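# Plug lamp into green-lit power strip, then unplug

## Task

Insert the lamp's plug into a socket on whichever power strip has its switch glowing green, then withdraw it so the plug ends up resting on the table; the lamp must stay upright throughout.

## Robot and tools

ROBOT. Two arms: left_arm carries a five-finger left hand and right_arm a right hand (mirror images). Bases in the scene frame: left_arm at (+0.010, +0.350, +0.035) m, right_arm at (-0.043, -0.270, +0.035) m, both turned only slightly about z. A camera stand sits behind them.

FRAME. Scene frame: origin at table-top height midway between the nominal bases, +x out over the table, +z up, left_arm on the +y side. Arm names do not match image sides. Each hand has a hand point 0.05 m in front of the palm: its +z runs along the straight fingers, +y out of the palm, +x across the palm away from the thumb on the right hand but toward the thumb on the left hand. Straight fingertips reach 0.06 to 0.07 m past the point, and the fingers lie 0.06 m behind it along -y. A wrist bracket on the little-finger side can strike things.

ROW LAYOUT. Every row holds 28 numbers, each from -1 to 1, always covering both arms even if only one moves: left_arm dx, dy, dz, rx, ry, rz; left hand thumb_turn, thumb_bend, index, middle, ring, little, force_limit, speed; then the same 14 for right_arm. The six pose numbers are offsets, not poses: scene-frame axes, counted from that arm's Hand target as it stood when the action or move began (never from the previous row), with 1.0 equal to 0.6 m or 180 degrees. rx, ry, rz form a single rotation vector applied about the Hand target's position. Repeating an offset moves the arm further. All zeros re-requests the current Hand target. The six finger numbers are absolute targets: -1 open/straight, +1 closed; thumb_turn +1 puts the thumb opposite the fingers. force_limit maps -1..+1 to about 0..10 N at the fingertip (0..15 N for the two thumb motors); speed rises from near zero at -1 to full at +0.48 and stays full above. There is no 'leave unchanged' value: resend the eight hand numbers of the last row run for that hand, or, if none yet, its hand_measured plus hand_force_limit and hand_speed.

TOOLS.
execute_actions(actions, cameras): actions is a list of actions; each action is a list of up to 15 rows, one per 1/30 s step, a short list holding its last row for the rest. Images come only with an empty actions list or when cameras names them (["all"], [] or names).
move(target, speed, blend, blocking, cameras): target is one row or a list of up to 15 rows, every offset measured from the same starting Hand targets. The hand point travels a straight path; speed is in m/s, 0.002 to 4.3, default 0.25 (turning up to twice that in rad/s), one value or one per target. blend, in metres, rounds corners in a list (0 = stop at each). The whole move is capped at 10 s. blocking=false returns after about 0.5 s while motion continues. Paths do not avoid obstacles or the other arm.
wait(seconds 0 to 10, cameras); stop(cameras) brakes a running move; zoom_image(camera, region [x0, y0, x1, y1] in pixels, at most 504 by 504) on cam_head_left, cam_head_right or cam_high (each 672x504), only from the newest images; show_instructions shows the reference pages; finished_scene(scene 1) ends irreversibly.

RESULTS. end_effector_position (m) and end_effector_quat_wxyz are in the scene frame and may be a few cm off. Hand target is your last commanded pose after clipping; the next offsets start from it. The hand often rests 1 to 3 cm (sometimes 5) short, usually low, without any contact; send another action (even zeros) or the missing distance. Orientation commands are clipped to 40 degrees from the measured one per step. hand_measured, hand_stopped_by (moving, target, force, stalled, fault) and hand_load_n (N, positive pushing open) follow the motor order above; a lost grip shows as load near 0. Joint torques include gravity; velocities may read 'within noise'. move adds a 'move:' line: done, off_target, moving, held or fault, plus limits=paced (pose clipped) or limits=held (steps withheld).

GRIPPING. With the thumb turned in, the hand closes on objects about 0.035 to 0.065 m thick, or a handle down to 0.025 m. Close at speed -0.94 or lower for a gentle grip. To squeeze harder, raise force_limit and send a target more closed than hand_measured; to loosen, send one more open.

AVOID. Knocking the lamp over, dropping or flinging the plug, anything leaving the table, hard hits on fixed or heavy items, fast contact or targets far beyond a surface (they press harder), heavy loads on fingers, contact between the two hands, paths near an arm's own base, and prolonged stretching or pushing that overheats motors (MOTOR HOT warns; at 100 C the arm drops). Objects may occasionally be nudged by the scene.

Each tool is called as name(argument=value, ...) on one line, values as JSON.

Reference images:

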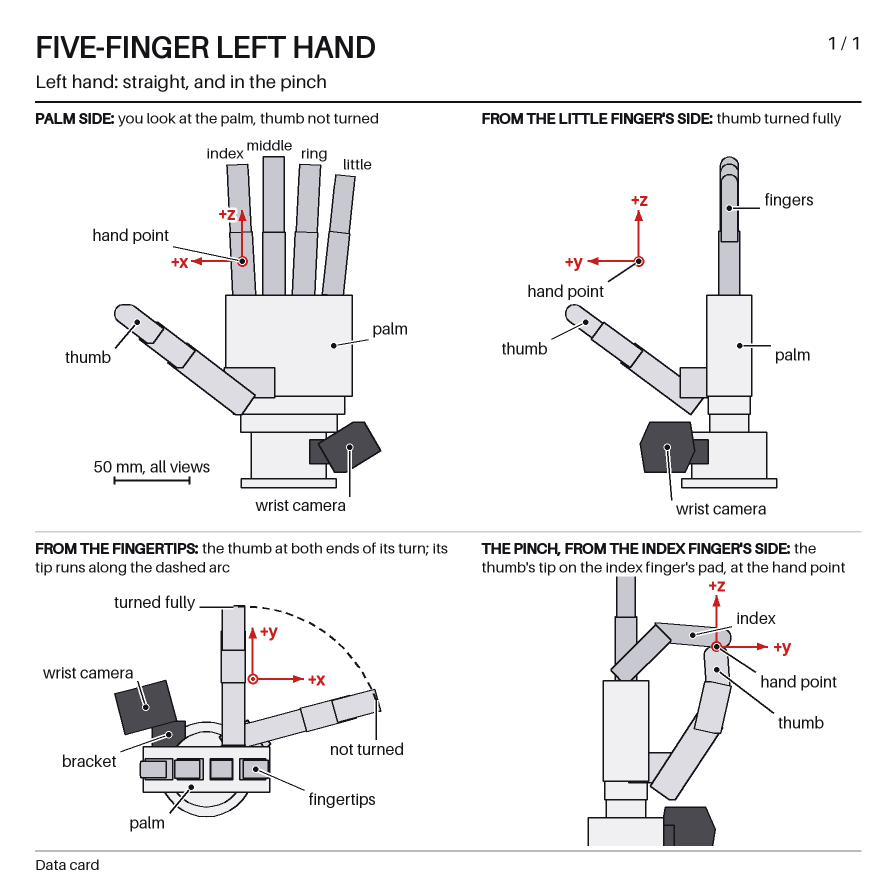

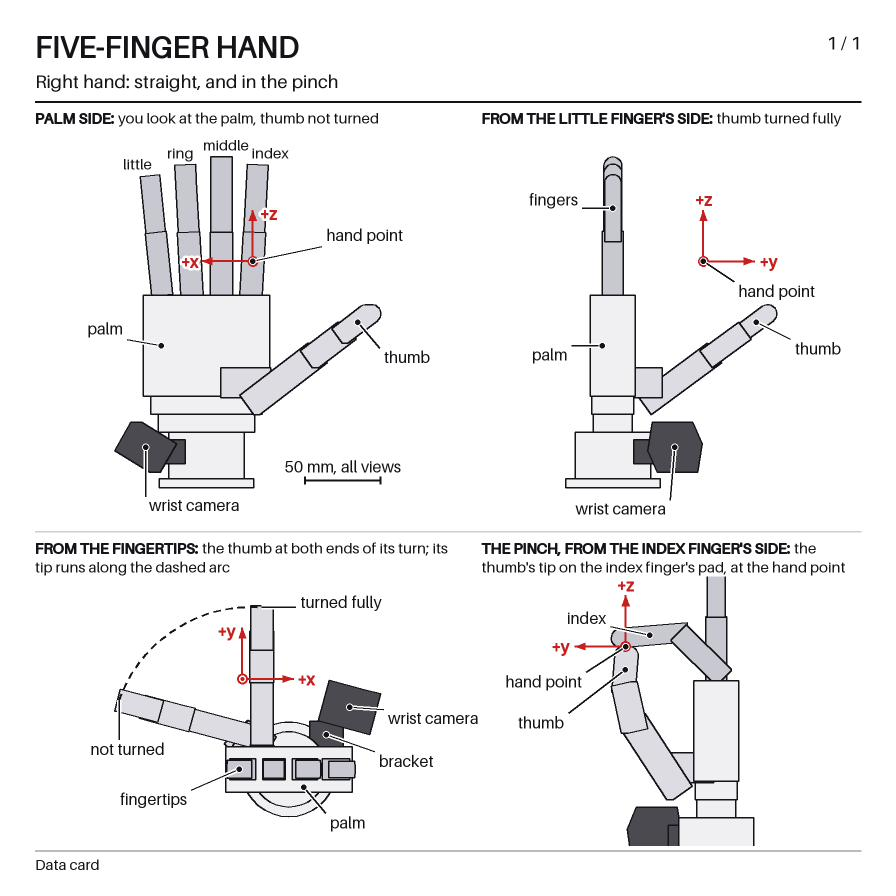

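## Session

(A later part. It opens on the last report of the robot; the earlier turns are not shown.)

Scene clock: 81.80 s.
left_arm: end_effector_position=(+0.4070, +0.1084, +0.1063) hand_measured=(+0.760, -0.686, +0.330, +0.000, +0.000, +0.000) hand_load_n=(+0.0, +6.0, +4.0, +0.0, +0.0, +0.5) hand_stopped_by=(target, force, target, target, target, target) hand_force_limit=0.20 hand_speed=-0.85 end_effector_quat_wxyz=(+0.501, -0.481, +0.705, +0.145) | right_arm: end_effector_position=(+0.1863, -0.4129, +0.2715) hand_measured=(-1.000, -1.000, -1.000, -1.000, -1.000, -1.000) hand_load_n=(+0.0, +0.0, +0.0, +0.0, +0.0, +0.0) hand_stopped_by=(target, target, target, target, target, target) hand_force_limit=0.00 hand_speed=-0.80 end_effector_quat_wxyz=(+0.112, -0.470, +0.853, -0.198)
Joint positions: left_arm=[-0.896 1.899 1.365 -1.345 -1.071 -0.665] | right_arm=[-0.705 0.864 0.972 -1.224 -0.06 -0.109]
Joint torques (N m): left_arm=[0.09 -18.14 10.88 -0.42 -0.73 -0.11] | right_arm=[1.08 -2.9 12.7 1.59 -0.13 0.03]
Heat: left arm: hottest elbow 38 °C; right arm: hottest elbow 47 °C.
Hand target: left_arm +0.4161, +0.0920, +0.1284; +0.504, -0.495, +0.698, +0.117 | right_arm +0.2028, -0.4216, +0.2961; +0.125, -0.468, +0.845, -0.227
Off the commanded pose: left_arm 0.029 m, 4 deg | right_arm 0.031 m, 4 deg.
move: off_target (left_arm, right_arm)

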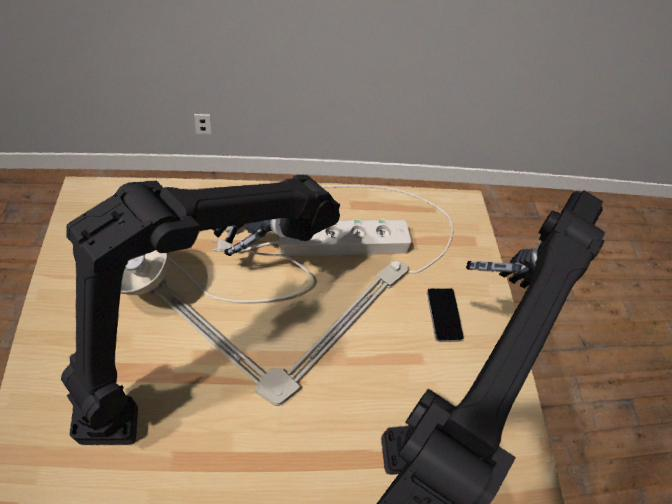

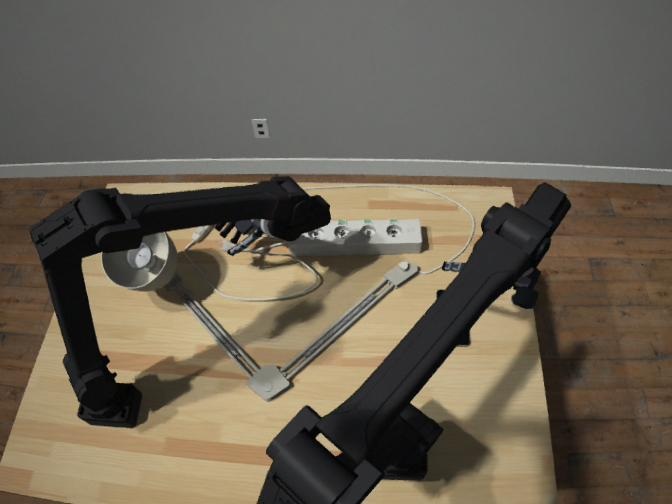

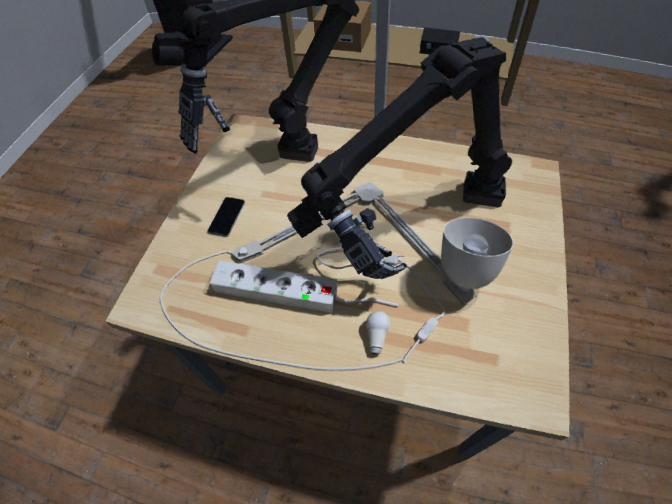

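zoom_image(camera="cam_high", region=[380, 245, 410, 275])

zoom_image(camera="cam_head_left", region=[205, 232, 245, 262])

zoom_image(camera="cam_head_right", region=[205, 232, 245, 262])

Scaled by 16.800 from the camera's 672x504 image, which has a finer 960x720 frame.

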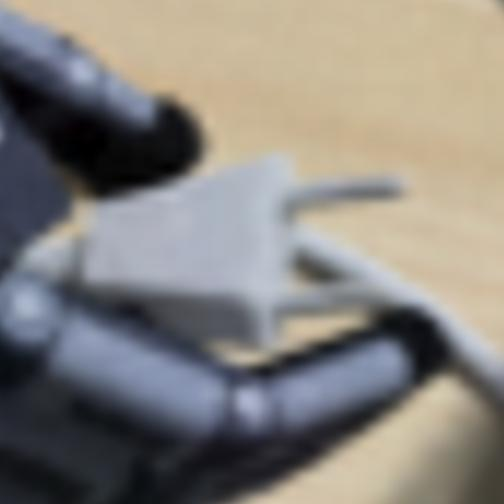

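Scaled by 12.600 from the camera's 672x504 image, which has a finer 960x720 frame.

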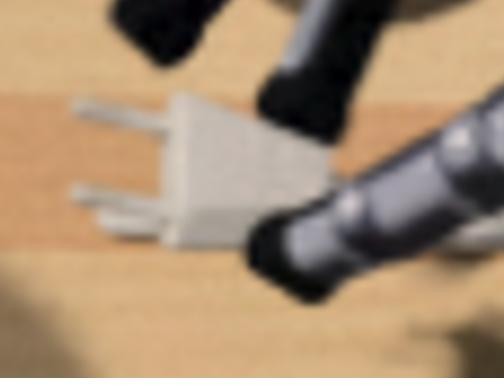

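Scaled by 12.600 from the camera's 672x504 image, which has a finer 960x720 frame.

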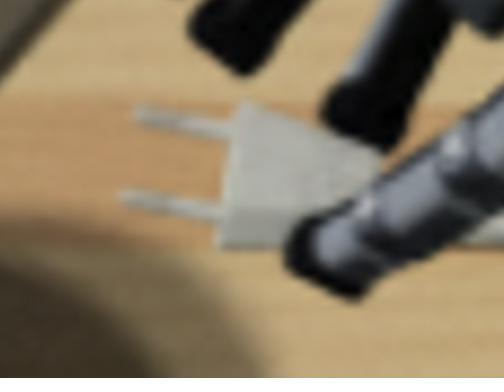

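move(target=[[0,-0.01,0.06, 0,0,0, 0.76,-0.15,0.33,0,0,0,0.45,-0.85, 0,0,0,0,0,0, -1,-1,-1,-1,-1,-1,0,-0.8],[0.0,-0.05,0.12, -0.5,0,0, 0.76,-0.15,0.33,0,0,0,0.45,-0.85, 0,0,0,0,0,0, -1,-1,-1,-1,-1,-1,0,-0.8]], speed=0.25, blend=[0.02,0], cameras=["cam_head_left","cam_head_right","cam_high"])

zoom_image(camera="cam_head_left", region=[190, 150, 330, 265])

zoom_image(camera="cam_high", region=[310, 190, 430, 300])

Scene clock: 86.70 s.
left_arm: end_effector_position=(+0.4109, +0.0611, +0.1856) hand_measured=(+0.760, -0.262, +0.330, +0.000, +0.000, +0.000) hand_load_n=(+0.0, +11.0, +2.0, +0.0, +0.0, +0.0) hand_stopped_by=(target, force, target, target, target, target) hand_force_limit=0.45 hand_speed=-0.85 end_effector_quat_wxyz=(-0.003, +0.709, -0.586, +0.392) | right_arm: end_effector_position=(+0.1863, -0.4129, +0.2715) hand_measured=(-1.000, -1.000, -1.000, -1.000, -1.000, -1.000) hand_load_n=(+0.0, +0.0, +0.0, +0.0, +0.0, +0.0) hand_stopped_by=(target, target, target, target, target, target) hand_force_limit=0.00 hand_speed=-0.80 end_effector_quat_wxyz=(+0.112, -0.470, +0.853, -0.198)
Joint positions: left_arm=[-0.469 1.281 0.834 -0.336 0.184 -0.692] | right_arm=[-0.705 0.864 0.972 -1.224 -0.06 -0.109]
Joint torques (N m): left_arm=[1.32 -10.87 9.16 2.69 0.16 -0.19] | right_arm=[1.2 -2.9 12.74 1.65 -0.13 0.03]
Heat: left arm: hottest elbow 38 °C; right arm: hottest elbow 47 °C.
Hand target: left_arm +0.4160, +0.0619, +0.2003; -0.006, +0.707, -0.576, +0.411 | right_arm +0.2028, -0.4216, +0.2961; +0.125, -0.468, +0.845, -0.227
Off the commanded pose: left_arm 0.016 m, 3 deg | right_arm 0.031 m, 4 deg.
move: off_target (left_arm, right_arm); blend cut to 0.0183 m at target 1

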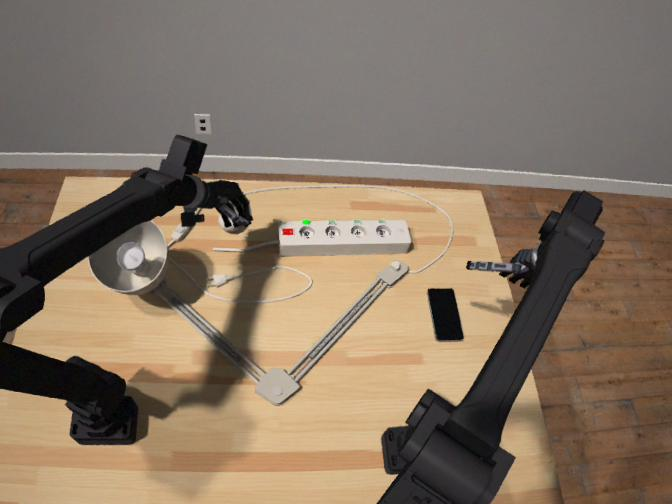

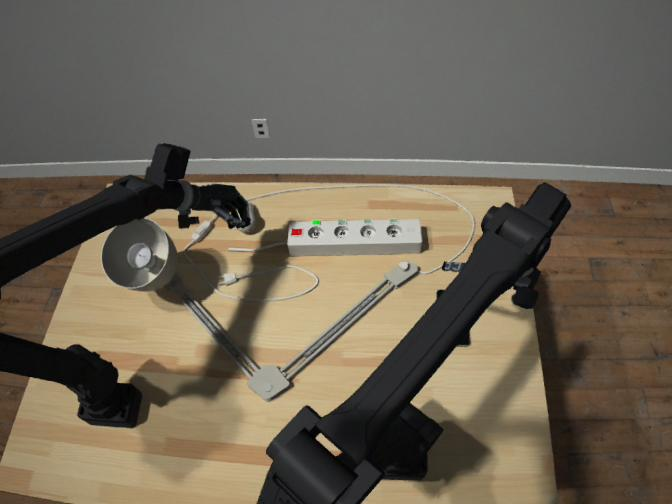

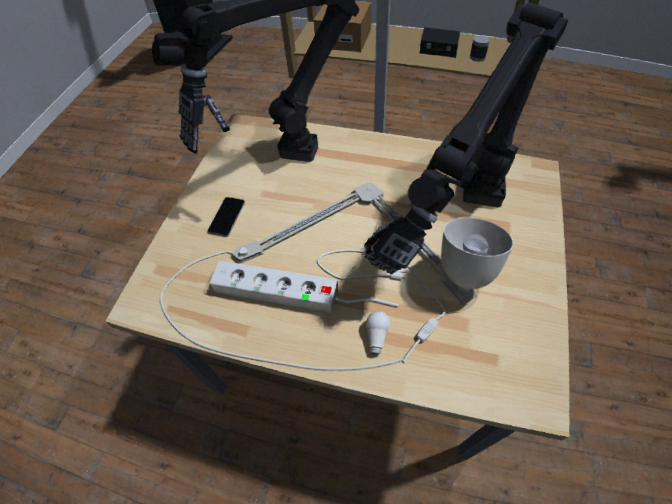

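Scaled by 3.600 from the camera's 672x504 image, which has a finer 960x720 frame.

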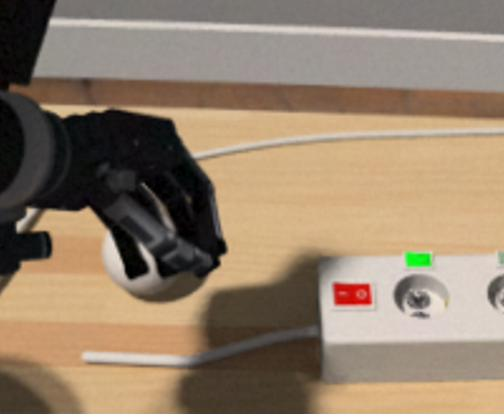

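Scaled by 4.200 from the camera's 672x504 image, which has a finer 960x720 frame.

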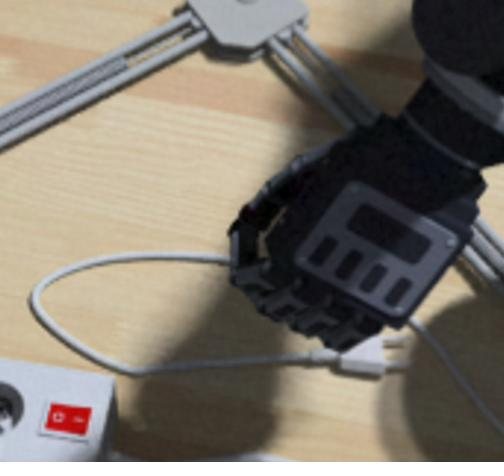

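zoom_image(camera="cam_head_left", region=[195, 260, 255, 305])

zoom_image(camera="cam_head_right", region=[205, 255, 265, 300])

zoom_image(camera="cam_head_left", region=[275, 215, 335, 260])

zoom_image(camera="cam_head_right", region=[283, 215, 343, 260])

zoom_image(camera="cam_high", region=[280, 260, 350, 320])

Scaled by 8.400 from the camera's 672x504 image, which has a finer 960x720 frame.

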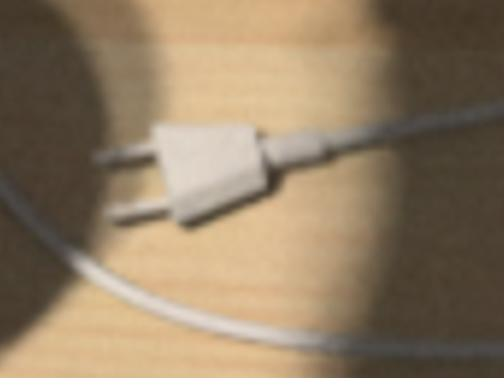

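Scaled by 8.400 from the camera's 672x504 image, which has a finer 960x720 frame.

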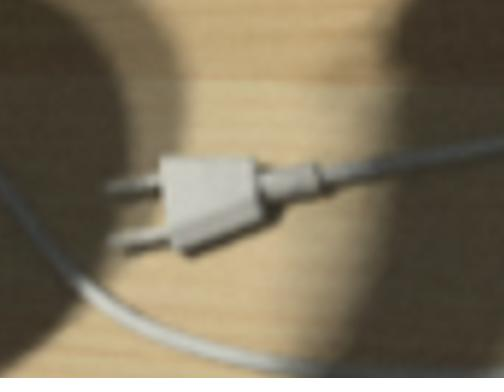

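Scaled by 8.400 from the camera's 672x504 image, which has a finer 960x720 frame.

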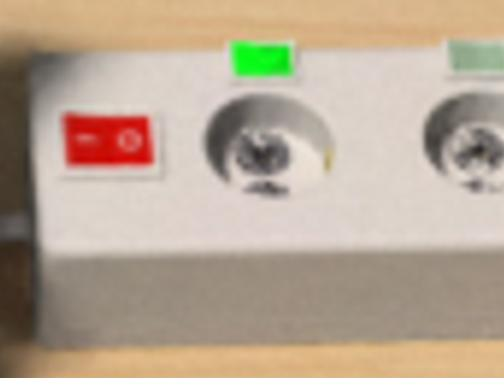

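Scaled by 8.400 from the camera's 672x504 image, which has a finer 960x720 frame.

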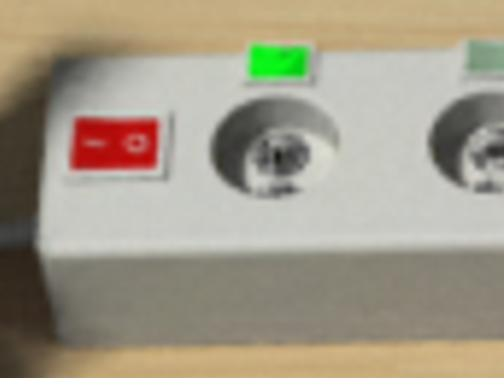

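Scaled by 7.200 from the camera's 672x504 image, which has a finer 960x720 frame.

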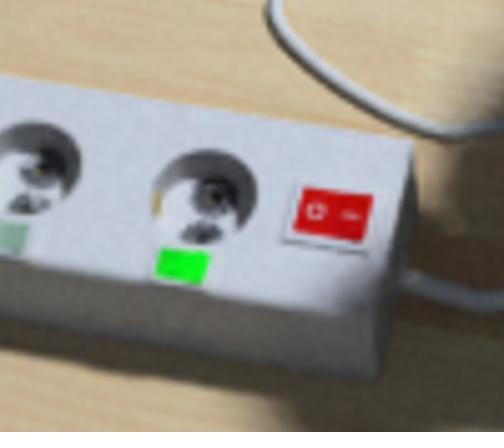

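move(target=[-0.0517,0.0968,-0.1672, 0.4976,0.0526,0.0523, 0.76,-1,0.33,0,0,0,-0.4,-0.3, 0,0,0,0,0,0, -1,-1,-1,-1,-1,-1,0,-0.8], speed=0.3, cameras=["cam_head_left","cam_head_right","cam_high"])

zoom_image(camera="cam_head_left", region=[185, 235, 265, 295])

zoom_image(camera="cam_high", region=[350, 210, 430, 290])

Scene clock: 94.77 s.
left_arm: end_effector_position=(+0.3770, +0.1320, +0.0971) hand_measured=(+0.760, -1.000, +0.330, +0.000, +0.000, +0.000) hand_load_n=(+0.0, +0.0, +0.0, +0.0, +0.0, +0.0) hand_stopped_by=(target, target, target, target, target, target) hand_force_limit=-0.40 hand_speed=-0.30 end_effector_quat_wxyz=(+0.485, -0.563, +0.645, +0.177) | right_arm: end_effector_position=(+0.1863, -0.4129, +0.2715) hand_measured=(-1.000, -1.000, -1.000, -1.000, -1.000, -1.000) hand_load_n=(+0.0, -0.5, +0.0, -0.5, +0.0, +0.0) hand_stopped_by=(target, target, target, target, target, target) hand_force_limit=0.00 hand_speed=-0.80 end_effector_quat_wxyz=(+0.112, -0.470, +0.853, -0.198)
Joint positions: left_arm=[-0.876 1.918 1.355 -1.56 -0.992 -1.001] | right_arm=[-0.705 0.864 0.972 -1.224 -0.06 -0.109]
Joint torques (N m): left_arm=[0.21 -14.33 10.09 -0.84 -0.78 -0.12] | right_arm=[1.26 -3.02 12.74 1.63 -0.13 0.04]
Heat: left arm: hottest elbow 39 °C; right arm: hottest elbow 48 °C.
Hand target: left_arm +0.3851, +0.1200, +0.1000; +0.489, -0.566, +0.642, +0.168 | right_arm +0.2028, -0.4216, +0.2961; +0.125, -0.468, +0.845, -0.227
Off the commanded pose: left_arm 0.015 m, 1 deg | right_arm 0.031 m, 4 deg.
move: off_target (left_arm, right_arm)

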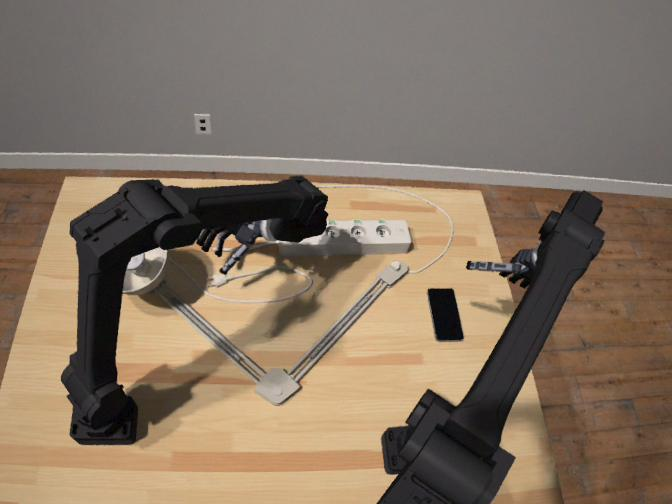

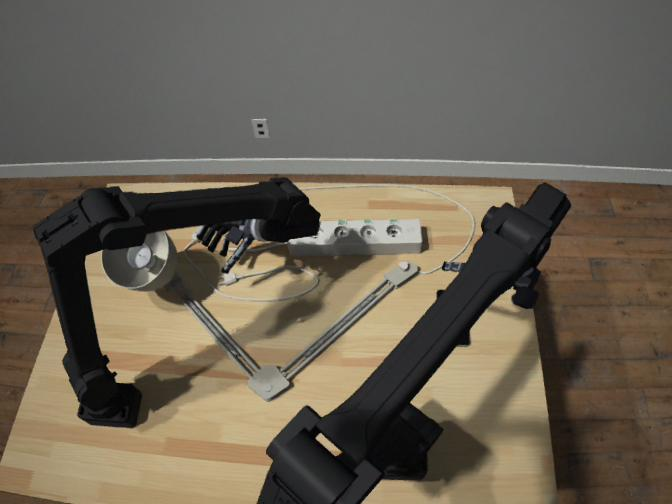

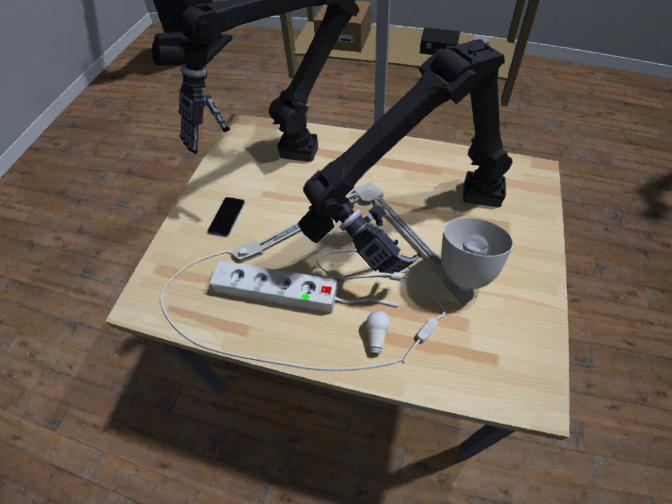

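Scaled by 6.300 from the camera's 672x504 image, which has a finer 960x720 frame.

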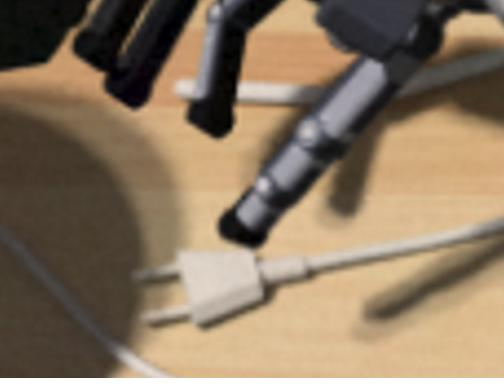

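Scaled by 6.300 from the camera's 672x504 image, which has a finer 960x720 frame.

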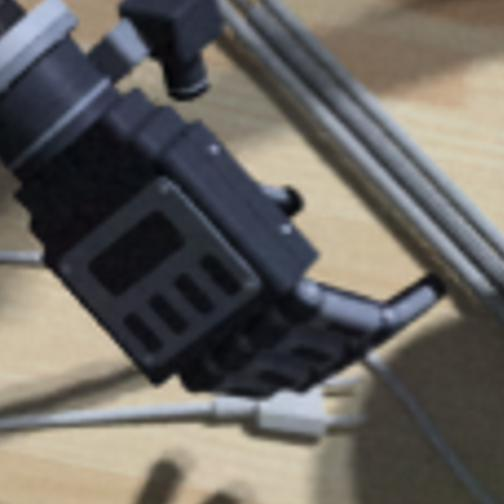

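move(target=[0.012,-0.006,-0.105, 0,0,0, 0.76,-1,0.33,0,0,0,-0.4,-0.3, 0,0,0,0,0,0, -1,-1,-1,-1,-1,-1,0,-0.8], speed=0.2, cameras=["cam_head_left","cam_high"])

zoom_image(camera="cam_head_left", region=[185, 235, 265, 295])

zoom_image(camera="cam_high", region=[350, 220, 420, 290])

Scene clock: 96.07 s.
left_arm: end_effector_position=(+0.3844, +0.1247, +0.0380) hand_measured=(+0.760, -1.000, +0.330, +0.000, +0.000, +0.000) hand_load_n=(+0.5, +0.0, +0.0, +0.0, +0.0, +0.0) hand_stopped_by=(target, target, target, target, target, target) hand_force_limit=-0.40 hand_speed=-0.30 end_effector_quat_wxyz=(+0.487, -0.560, +0.646, +0.180) | right_arm: end_effector_position=(+0.1863, -0.4129, +0.2715) hand_measured=(-1.000, -1.000, -1.000, -1.000, -1.000, -1.000) hand_load_n=(+0.0, +0.0, +0.0, +0.0, +0.0, +0.0) hand_stopped_by=(target, target, target, target, target, target) hand_force_limit=0.00 hand_speed=-0.80 end_effector_quat_wxyz=(+0.112, -0.470, +0.853, -0.198)
Joint positions: left_arm=[-0.876 2.033 1.355 -1.451 -0.995 -1.002] | right_arm=[-0.705 0.864 0.972 -1.224 -0.06 -0.109]
Joint torques (N m): left_arm=[0.67 -15.85 8.06 0.02 -0.77 -0.06] | right_arm=[1.2 -2.84 12.72 1.61 -0.13 0.03]
Heat: left arm: hottest elbow 39 °C; right arm: hottest elbow 48 °C.
Hand target: left_arm +0.3923, +0.1164, +0.0370; +0.489, -0.566, +0.642, +0.168 | right_arm +0.2028, -0.4216, +0.2961; +0.125, -0.468, +0.845, -0.227
Off the commanded pose: left_arm 0.011 m, 2 deg | right_arm 0.031 m, 4 deg.
move: off_target (left_arm, right_arm)
Images, in order (width x height): cam_head_left 672x504, cam_high 672x504.

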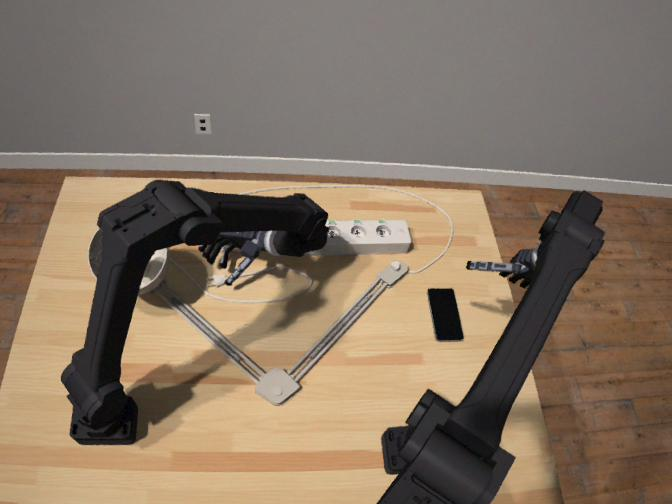

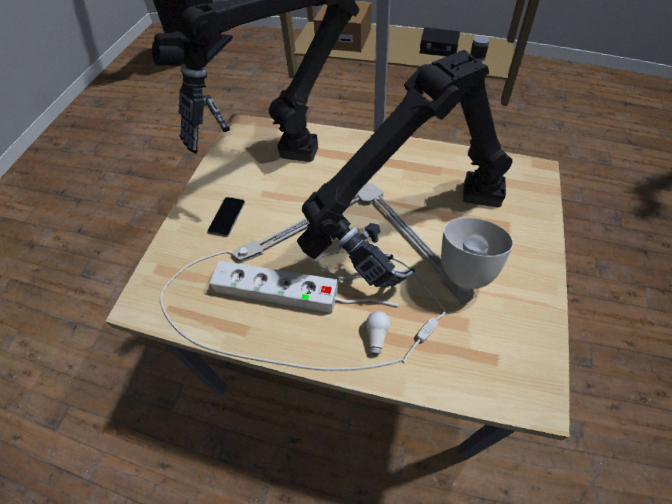

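Scaled by 6.300 from the camera's 672x504 image, which has a finer 960x720 frame.

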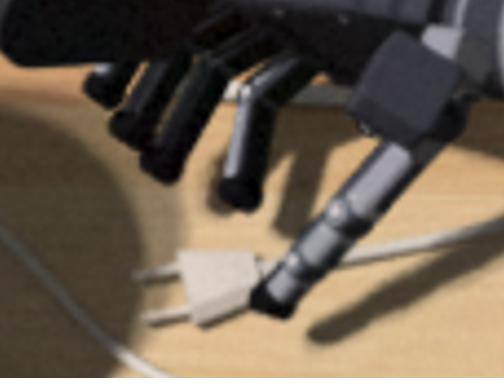

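Scaled by 7.200 from the camera's 672x504 image, which has a finer 960x720 frame.

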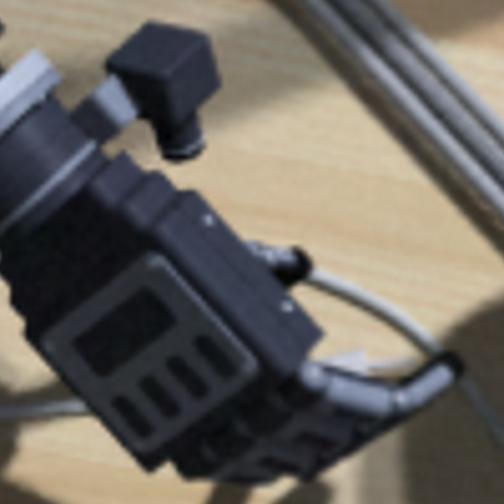

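move(target=[-0.0055,0.0227,-0.033, 0,0,0, 0.76,-1,0.33,0,0,0,-0.4,-0.3, 0,0,0,0,0,0, -1,-1,-1,-1,-1,-1,0,-0.8], speed=0.1, cameras=["cam_head_left"])

zoom_image(camera="cam_head_left", region=[185, 235, 265, 295])

Scene clock: 97.40 s.
left_arm: end_effector_position=(+0.3874, +0.1252, +0.0238) hand_measured=(+0.760, -1.000, +0.330, +0.000, +0.000, +0.000) hand_load_n=(+0.0, +0.0, +0.0, +0.0, +0.0, +0.5) hand_stopped_by=(target, target, target, target, target, target) hand_force_limit=-0.40 hand_speed=-0.30 end_effector_quat_wxyz=(+0.489, -0.570, +0.641, +0.161) | right_arm: end_effector_position=(+0.1863, -0.4129, +0.2715) hand_measured=(-1.000, -1.000, -1.000, -1.000, -1.000, -1.000) hand_load_n=(+0.0, -0.5, +0.0, +0.0, +0.0, +0.0) hand_stopped_by=(target, target, target, target, target, target) hand_force_limit=0.00 hand_speed=-0.80 end_effector_quat_wxyz=(+0.112, -0.470, +0.853, -0.198)
Joint positions: left_arm=[-0.872 2.033 1.324 -1.373 -1.001 -0.998] | right_arm=[-0.705 0.864 0.972 -1.224 -0.06 -0.109]
Joint torques (N m): left_arm=[1.38 -15.21 5.78 0.09 -0.81 0.09] | right_arm=[1.2 -2.9 12.71 1.62 -0.13 0.04]
Heat: left arm: hottest elbow 39 °C; right arm: hottest elbow 48 °C.
Hand target: left_arm +0.3890, +0.1301, +0.0172; +0.488, -0.566, +0.642, +0.169 | right_arm +0.2028, -0.4216, +0.2961; +0.125, -0.468, +0.845, -0.227
Off the commanded pose: left_arm 0.008 m, 1 deg | right_arm 0.031 m, 4 deg.
move: off_target (right_arm)
Images, in order (width x height): cam_head_left 672x504.

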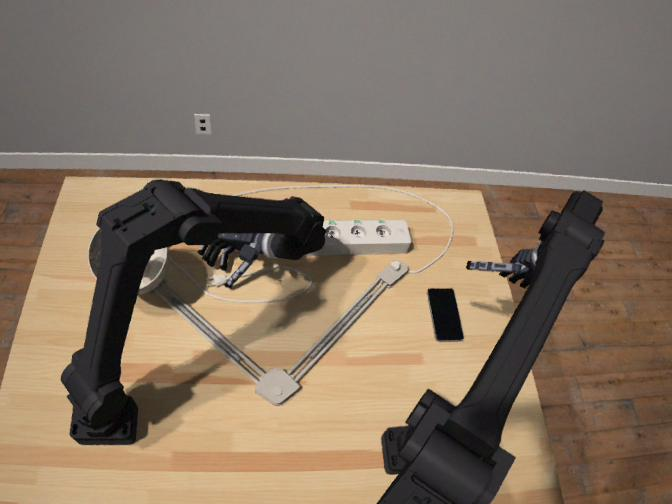

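Scaled by 6.300 from the camera's 672x504 image, which has a finer 960x720 frame.

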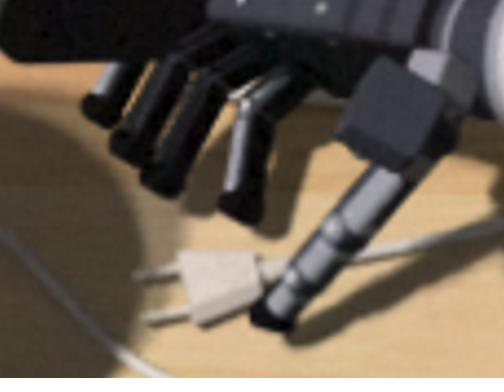

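move(target=[-0.004,0.0072,-0.018, 0,0,0, 0.76,-1,0.33,0,0,0,-0.4,-0.3, 0,0,0,0,0,0, -1,-1,-1,-1,-1,-1,0,-0.8], speed=0.08, cameras=["cam_head_left"])

zoom_image(camera="cam_head_left", region=[185, 235, 265, 295])

Scene clock: 98.47 s.
left_arm: end_effector_position=(+0.3856, +0.1290, +0.0144) hand_measured=(+0.760, -1.000, +0.330, +0.000, +0.000, +0.000) hand_load_n=(+0.0, +0.0, +0.0, +0.0, +0.0, +0.0) hand_stopped_by=(target, target, target, target, target, target) hand_force_limit=-0.40 hand_speed=-0.30 end_effector_quat_wxyz=(+0.489, -0.571, +0.640, +0.159) | right_arm: end_effector_position=(+0.1863, -0.4129, +0.2715) hand_measured=(-1.000, -1.000, -1.000, -1.000, -1.000, -1.000) hand_load_n=(+0.0, +0.0, -0.5, -0.5, +0.0, +0.0) hand_stopped_by=(target, target, target, target, target, target) hand_force_limit=0.00 hand_speed=-0.80 end_effector_quat_wxyz=(+0.112, -0.470, +0.853, -0.198)
Joint positions: left_arm=[-0.87 2.039 1.303 -1.339 -1.002 -0.994] | right_arm=[-0.705 0.864 0.972 -1.224 -0.06 -0.109]
Joint torques (N m): left_arm=[1.49 -14.62 5.63 0.06 -0.81 0.08] | right_arm=[1.2 -2.9 12.74 1.63 -0.13 0.03]
Heat: left arm: hottest elbow 39 °C; right arm: hottest elbow 48 °C.
Hand target: left_arm +0.3866, +0.1344, +0.0065; +0.489, -0.566, +0.642, +0.169 | right_arm +0.2028, -0.4216, +0.2961; +0.125, -0.468, +0.845, -0.227
Off the commanded pose: left_arm 0.010 m, 1 deg | right_arm 0.031 m, 4 deg.
move: off_target (right_arm)
Images, in order (width x height): cam_head_left 672x504.

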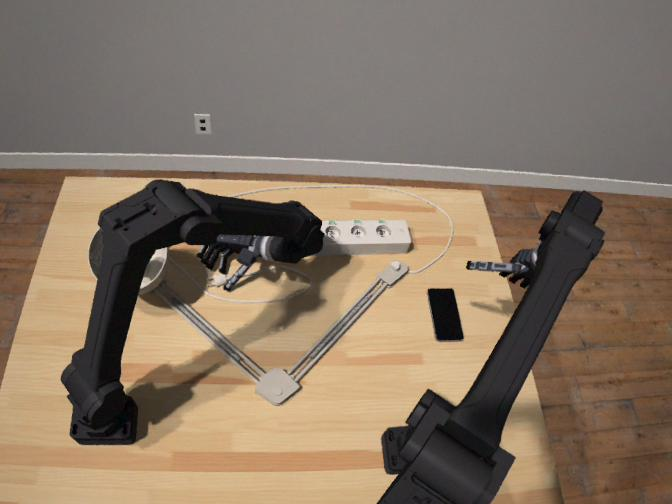

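Scaled by 6.300 from the camera's 672x504 image, which has a finer 960x720 frame.

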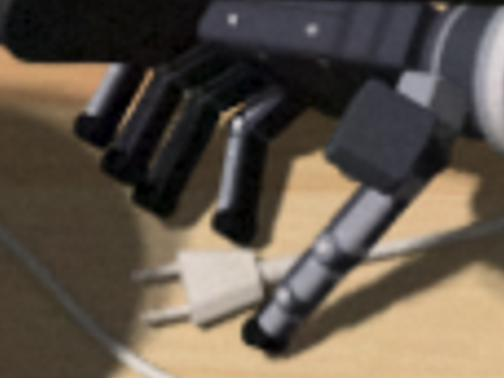

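move(target=[-0.001,0.002,-0.009, 0,0,0, 0.76,-1,0.33,0,0,0,-0.4,-0.3, 0,0,0,0,0,0, -1,-1,-1,-1,-1,-1,0,-0.8], speed=0.08)

execute_actions(actions=[[[0,0,0.0,0,0,0,0.76,-0.4,0.33,0,0,0,-0.3,-0.85,0,0,0,0,0,0,-1,-1,-1,-1,-1,-1,0,-0.8]],[[0,0,0.0,0,0,0,0.76,-0.4,0.33,0,0,0,-0.3,-0.85,0,0,0,0,0,0,-1,-1,-1,-1,-1,-1,0,-0.8]]], cameras=["cam_head_left","cam_head_right","cam_high"])

zoom_image(camera="cam_head_left", region=[205, 260, 245, 290])

zoom_image(camera="cam_head_right", region=[215, 260, 255, 290])

zoom_image(camera="cam_high", region=[375, 245, 415, 285])

Scene clock: 99.57 s.
left_arm: end_effector_position=(+0.3851, +0.1300, +0.0098) hand_measured=(+0.760, -1.000, +0.330, +0.000, +0.000, +0.000) hand_load_n=(+0.0, +0.0, -0.5, +0.0, +0.0, +0.0) hand_stopped_by=(target, target, target, target, target, target) hand_force_limit=-0.40 hand_speed=-0.30 end_effector_quat_wxyz=(+0.489, -0.570, +0.641, +0.159) | right_arm: end_effector_position=(+0.1863, -0.4129, +0.2715) hand_measured=(-1.000, -1.000, -1.000, -1.000, -1.000, -1.000) hand_load_n=(+0.0, +0.0, +0.0, +0.0, +0.0, +0.0) hand_stopped_by=(target, target, target, target, target, target) hand_force_limit=0.00 hand_speed=-0.80 end_effector_quat_wxyz=(+0.112, -0.470, +0.853, -0.198)
Joint positions: left_arm=[-0.87 2.045 1.297 -1.326 -1.004 -0.991] | right_arm=[-0.705 0.864 0.972 -1.224 -0.06 -0.109]
Joint torques (N m): left_arm=[1.55 -14.68 5.53 0.14 -0.77 0.07] | right_arm=[1.14 -2.78 12.81 1.65 -0.14 0.04]
Heat: left arm: hottest elbow 39 °C; right arm: hottest elbow 48 °C.
Hand target: left_arm +0.3860, +0.1355, +0.0011; +0.489, -0.566, +0.642, +0.168 | right_arm +0.2028, -0.4216, +0.2961; +0.125, -0.468, +0.845, -0.227
Off the commanded pose: left_arm 0.010 m, 1 deg | right_arm 0.031 m, 4 deg.
move: off_target (right_arm)

Scene clock: 101.17 s.
left_arm: end_effector_position=(+0.3850, +0.1301, +0.0099) hand_measured=(+0.760, -0.710, +0.330, +0.000, +0.000, +0.000) hand_load_n=(-0.5, +6.0, +3.0, +0.0, +0.0, +0.0) hand_stopped_by=(target, force, target, target, target, target) hand_force_limit=-0.30 hand_speed=-0.85 end_effector_quat_wxyz=(+0.489, -0.569, +0.641, +0.160) | right_arm: end_effector_position=(+0.1863, -0.4129, +0.2715) hand_measured=(-1.000, -1.000, -1.000, -1.000, -1.000, -1.000) hand_load_n=(+0.0, -0.5, +0.0, +0.0, +0.0, +0.0) hand_stopped_by=(target, target, target, target, target, target) hand_force_limit=0.00 hand_speed=-0.80 end_effector_quat_wxyz=(+0.112, -0.470, +0.853, -0.198)
Joint positions: left_arm=[-0.87 2.045 1.297 -1.326 -1.004 -0.988] | right_arm=[-0.705 0.864 0.972 -1.224 -0.06 -0.109]
Joint torques (N m): left_arm=[1.49 -14.68 5.52 0.17 -0.77 0.04] | right_arm=[1.08 -2.78 12.75 1.62 -0.14 0.04]
Heat: left arm: hottest elbow 38 °C; right arm: hottest elbow 48 °C.
Hand target: left_arm +0.3861, +0.1355, +0.0011; +0.489, -0.566, +0.642, +0.168 | right_arm +0.2028, -0.4216, +0.2961; +0.125, -0.468, +0.845, -0.227
Off the commanded pose: left_arm 0.010 m, 1 deg | right_arm 0.031 m, 4 deg.
Step readings (end_effector_position of left_arm | right_arm):
0: (+0.3851, +0.1300, +0.0098) | (+0.1863, -0.4129, +0.2715)
1: (+0.3851, +0.1300, +0.0098) | (+0.1863, -0.4129, +0.2715)
2: (+0.3851, +0.1300, +0.0098) | (+0.1863, -0.4129, +0.2715)
4: (+0.3851, +0.1300, +0.0098) | (+0.1863, -0.4129, +0.2715)
8: (+0.3851, +0.1300, +0.0098) | (+0.1863, -0.4129, +0.2715)
15: (+0.3851, +0.1301, +0.0099) | (+0.1863, -0.4129, +0.2715)
16: (+0.3851, +0.1301, +0.0099) | (+0.1863, -0.4129, +0.2715)
17: (+0.3851, +0.1301, +0.0099) | (+0.1863, -0.4129, +0.2715)
19: (+0.3851, +0.1301, +0.0099) | (+0.1863, -0.4129, +0.2715)
23: (+0.3851, +0.1301, +0.0099) | (+0.1863, -0.4129, +0.2715)
30: (+0.3850, +0.1301, +0.0099) | (+0.1863, -0.4129, +0.2715)

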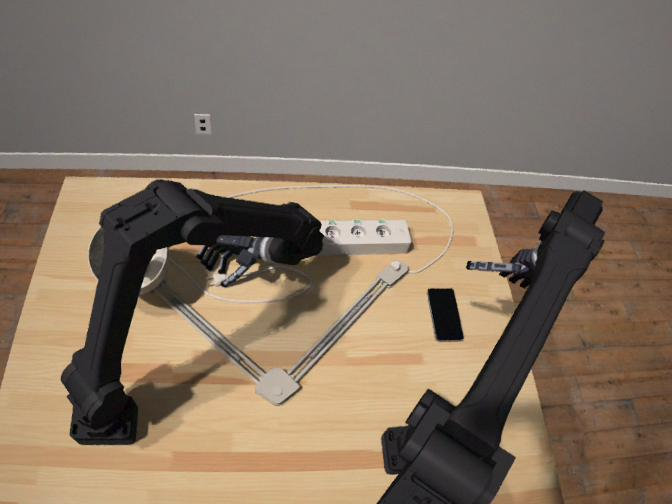

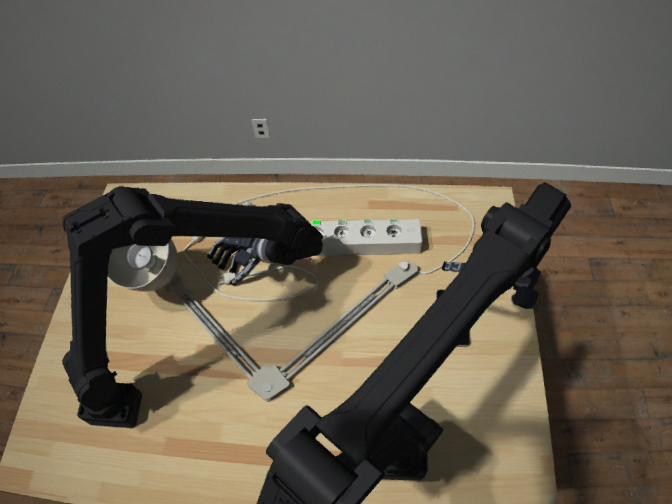

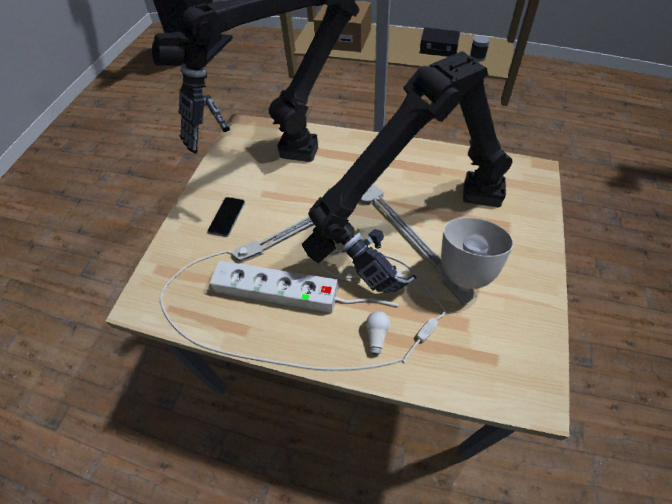

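Scaled by 12.600 from the camera's 672x504 image, which has a finer 960x720 frame.

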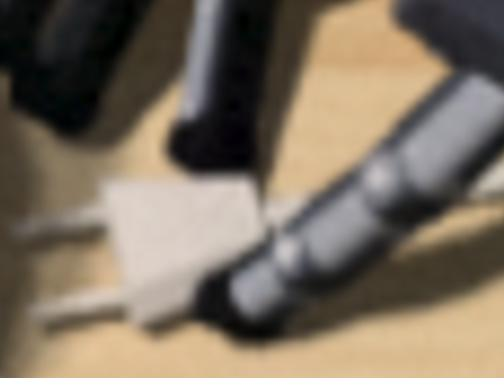

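Scaled by 12.600 from the camera's 672x504 image, which has a finer 960x720 frame.

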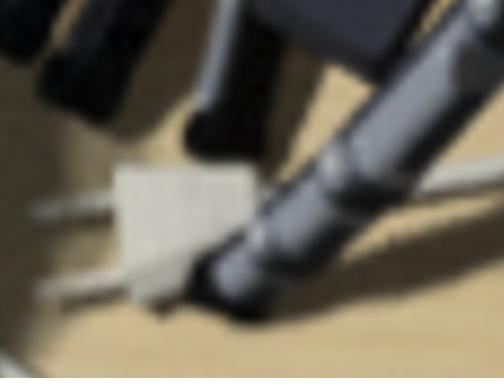

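Scaled by 12.600 from the camera's 672x504 image, which has a finer 960x720 frame.

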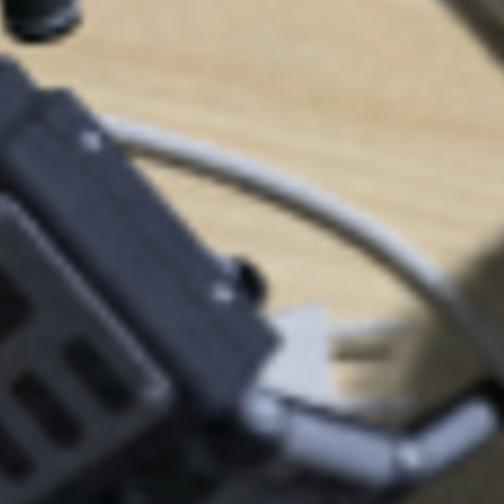

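execute_actions(actions=[[[0,0,0.0,0,0,0,0.76,-0.35,0.33,0,0,0,0.07,-0.85,0,0,0,0,0,0,-1,-1,-1,-1,-1,-1,0,-0.8]],[[0,0,0.0,0,0,0,0.76,-0.35,0.33,0,0,0,0.07,-0.85,0,0,0,0,0,0,-1,-1,-1,-1,-1,-1,0,-0.8]]], cameras=["cam_head_left"])

zoom_image(camera="cam_head_left", region=[205, 260, 245, 290])

Scene clock: 102.60 s.
left_arm: end_effector_position=(+0.3850, +0.1301, +0.0099) hand_measured=(+0.760, -0.702, +0.330, +0.000, +0.000, +0.000) hand_load_n=(-0.5, +7.5, +4.0, +0.0, +0.0, +0.0) hand_stopped_by=(target, force, target, target, target, target) hand_force_limit=0.07 hand_speed=-0.85 end_effector_quat_wxyz=(+0.489, -0.569, +0.641, +0.160) | right_arm: end_effector_position=(+0.1863, -0.4129, +0.2715) hand_measured=(-1.000, -1.000, -1.000, -1.000, -1.000, -1.000) hand_load_n=(-0.5, +0.0, +0.0, +0.0, +0.0, +0.0) hand_stopped_by=(target, target, target, target, target, target) hand_force_limit=0.00 hand_speed=-0.80 end_effector_quat_wxyz=(+0.112, -0.470, +0.853, -0.198)
Joint positions: left_arm=[-0.87 2.045 1.297 -1.326 -1.004 -0.988] | right_arm=[-0.705 0.864 0.972 -1.224 -0.06 -0.109]
Joint torques (N m): left_arm=[1.49 -14.68 5.5 0.17 -0.77 0.04] | right_arm=[1.32 -2.84 12.77 1.59 -0.13 0.04]
Heat: left arm: hottest elbow 38 °C; right arm: hottest elbow 48 °C.
Hand target: left_arm +0.3861, +0.1355, +0.0011; +0.489, -0.566, +0.642, +0.168 | right_arm +0.2028, -0.4216, +0.2961; +0.125, -0.468, +0.845, -0.227
Off the commanded pose: left_arm 0.010 m, 1 deg | right_arm 0.031 m, 4 deg.
Step readings (end_effector_position of left_arm | right_arm):
0: (+0.3850, +0.1301, +0.0099) | (+0.1863, -0.4129, +0.2715)
1: (+0.3850, +0.1301, +0.0099) | (+0.1863, -0.4129, +0.2715)
2: (+0.3850, +0.1301, +0.0099) | (+0.1863, -0.4129, +0.2715)
4: (+0.3850, +0.1301, +0.0099) | (+0.1863, -0.4129, +0.2715)
8: (+0.3850, +0.1301, +0.0099) | (+0.1863, -0.4129, +0.2715)
15: (+0.3850, +0.1301, +0.0099) | (+0.1863, -0.4129, +0.2715)
16: (+0.3850, +0.1301, +0.0099) | (+0.1863, -0.4129, +0.2715)
17: (+0.3850, +0.1301, +0.0099) | (+0.1863, -0.4129, +0.2715)
19: (+0.3850, +0.1301, +0.0099) | (+0.1863, -0.4129, +0.2715)
23: (+0.3850, +0.1301, +0.0099) | (+0.1863, -0.4129, +0.2715)
30: (+0.3850, +0.1301, +0.0099) | (+0.1863, -0.4129, +0.2715)
Images, in order (width x height): cam_head_left 672x504.

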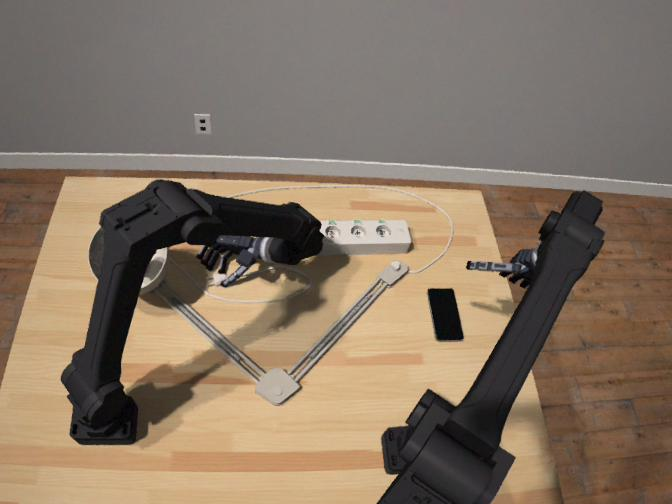

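Scaled by 12.600 from the camera's 672x504 image, which has a finer 960x720 frame.

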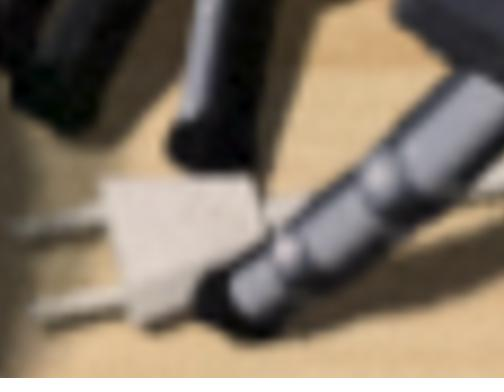

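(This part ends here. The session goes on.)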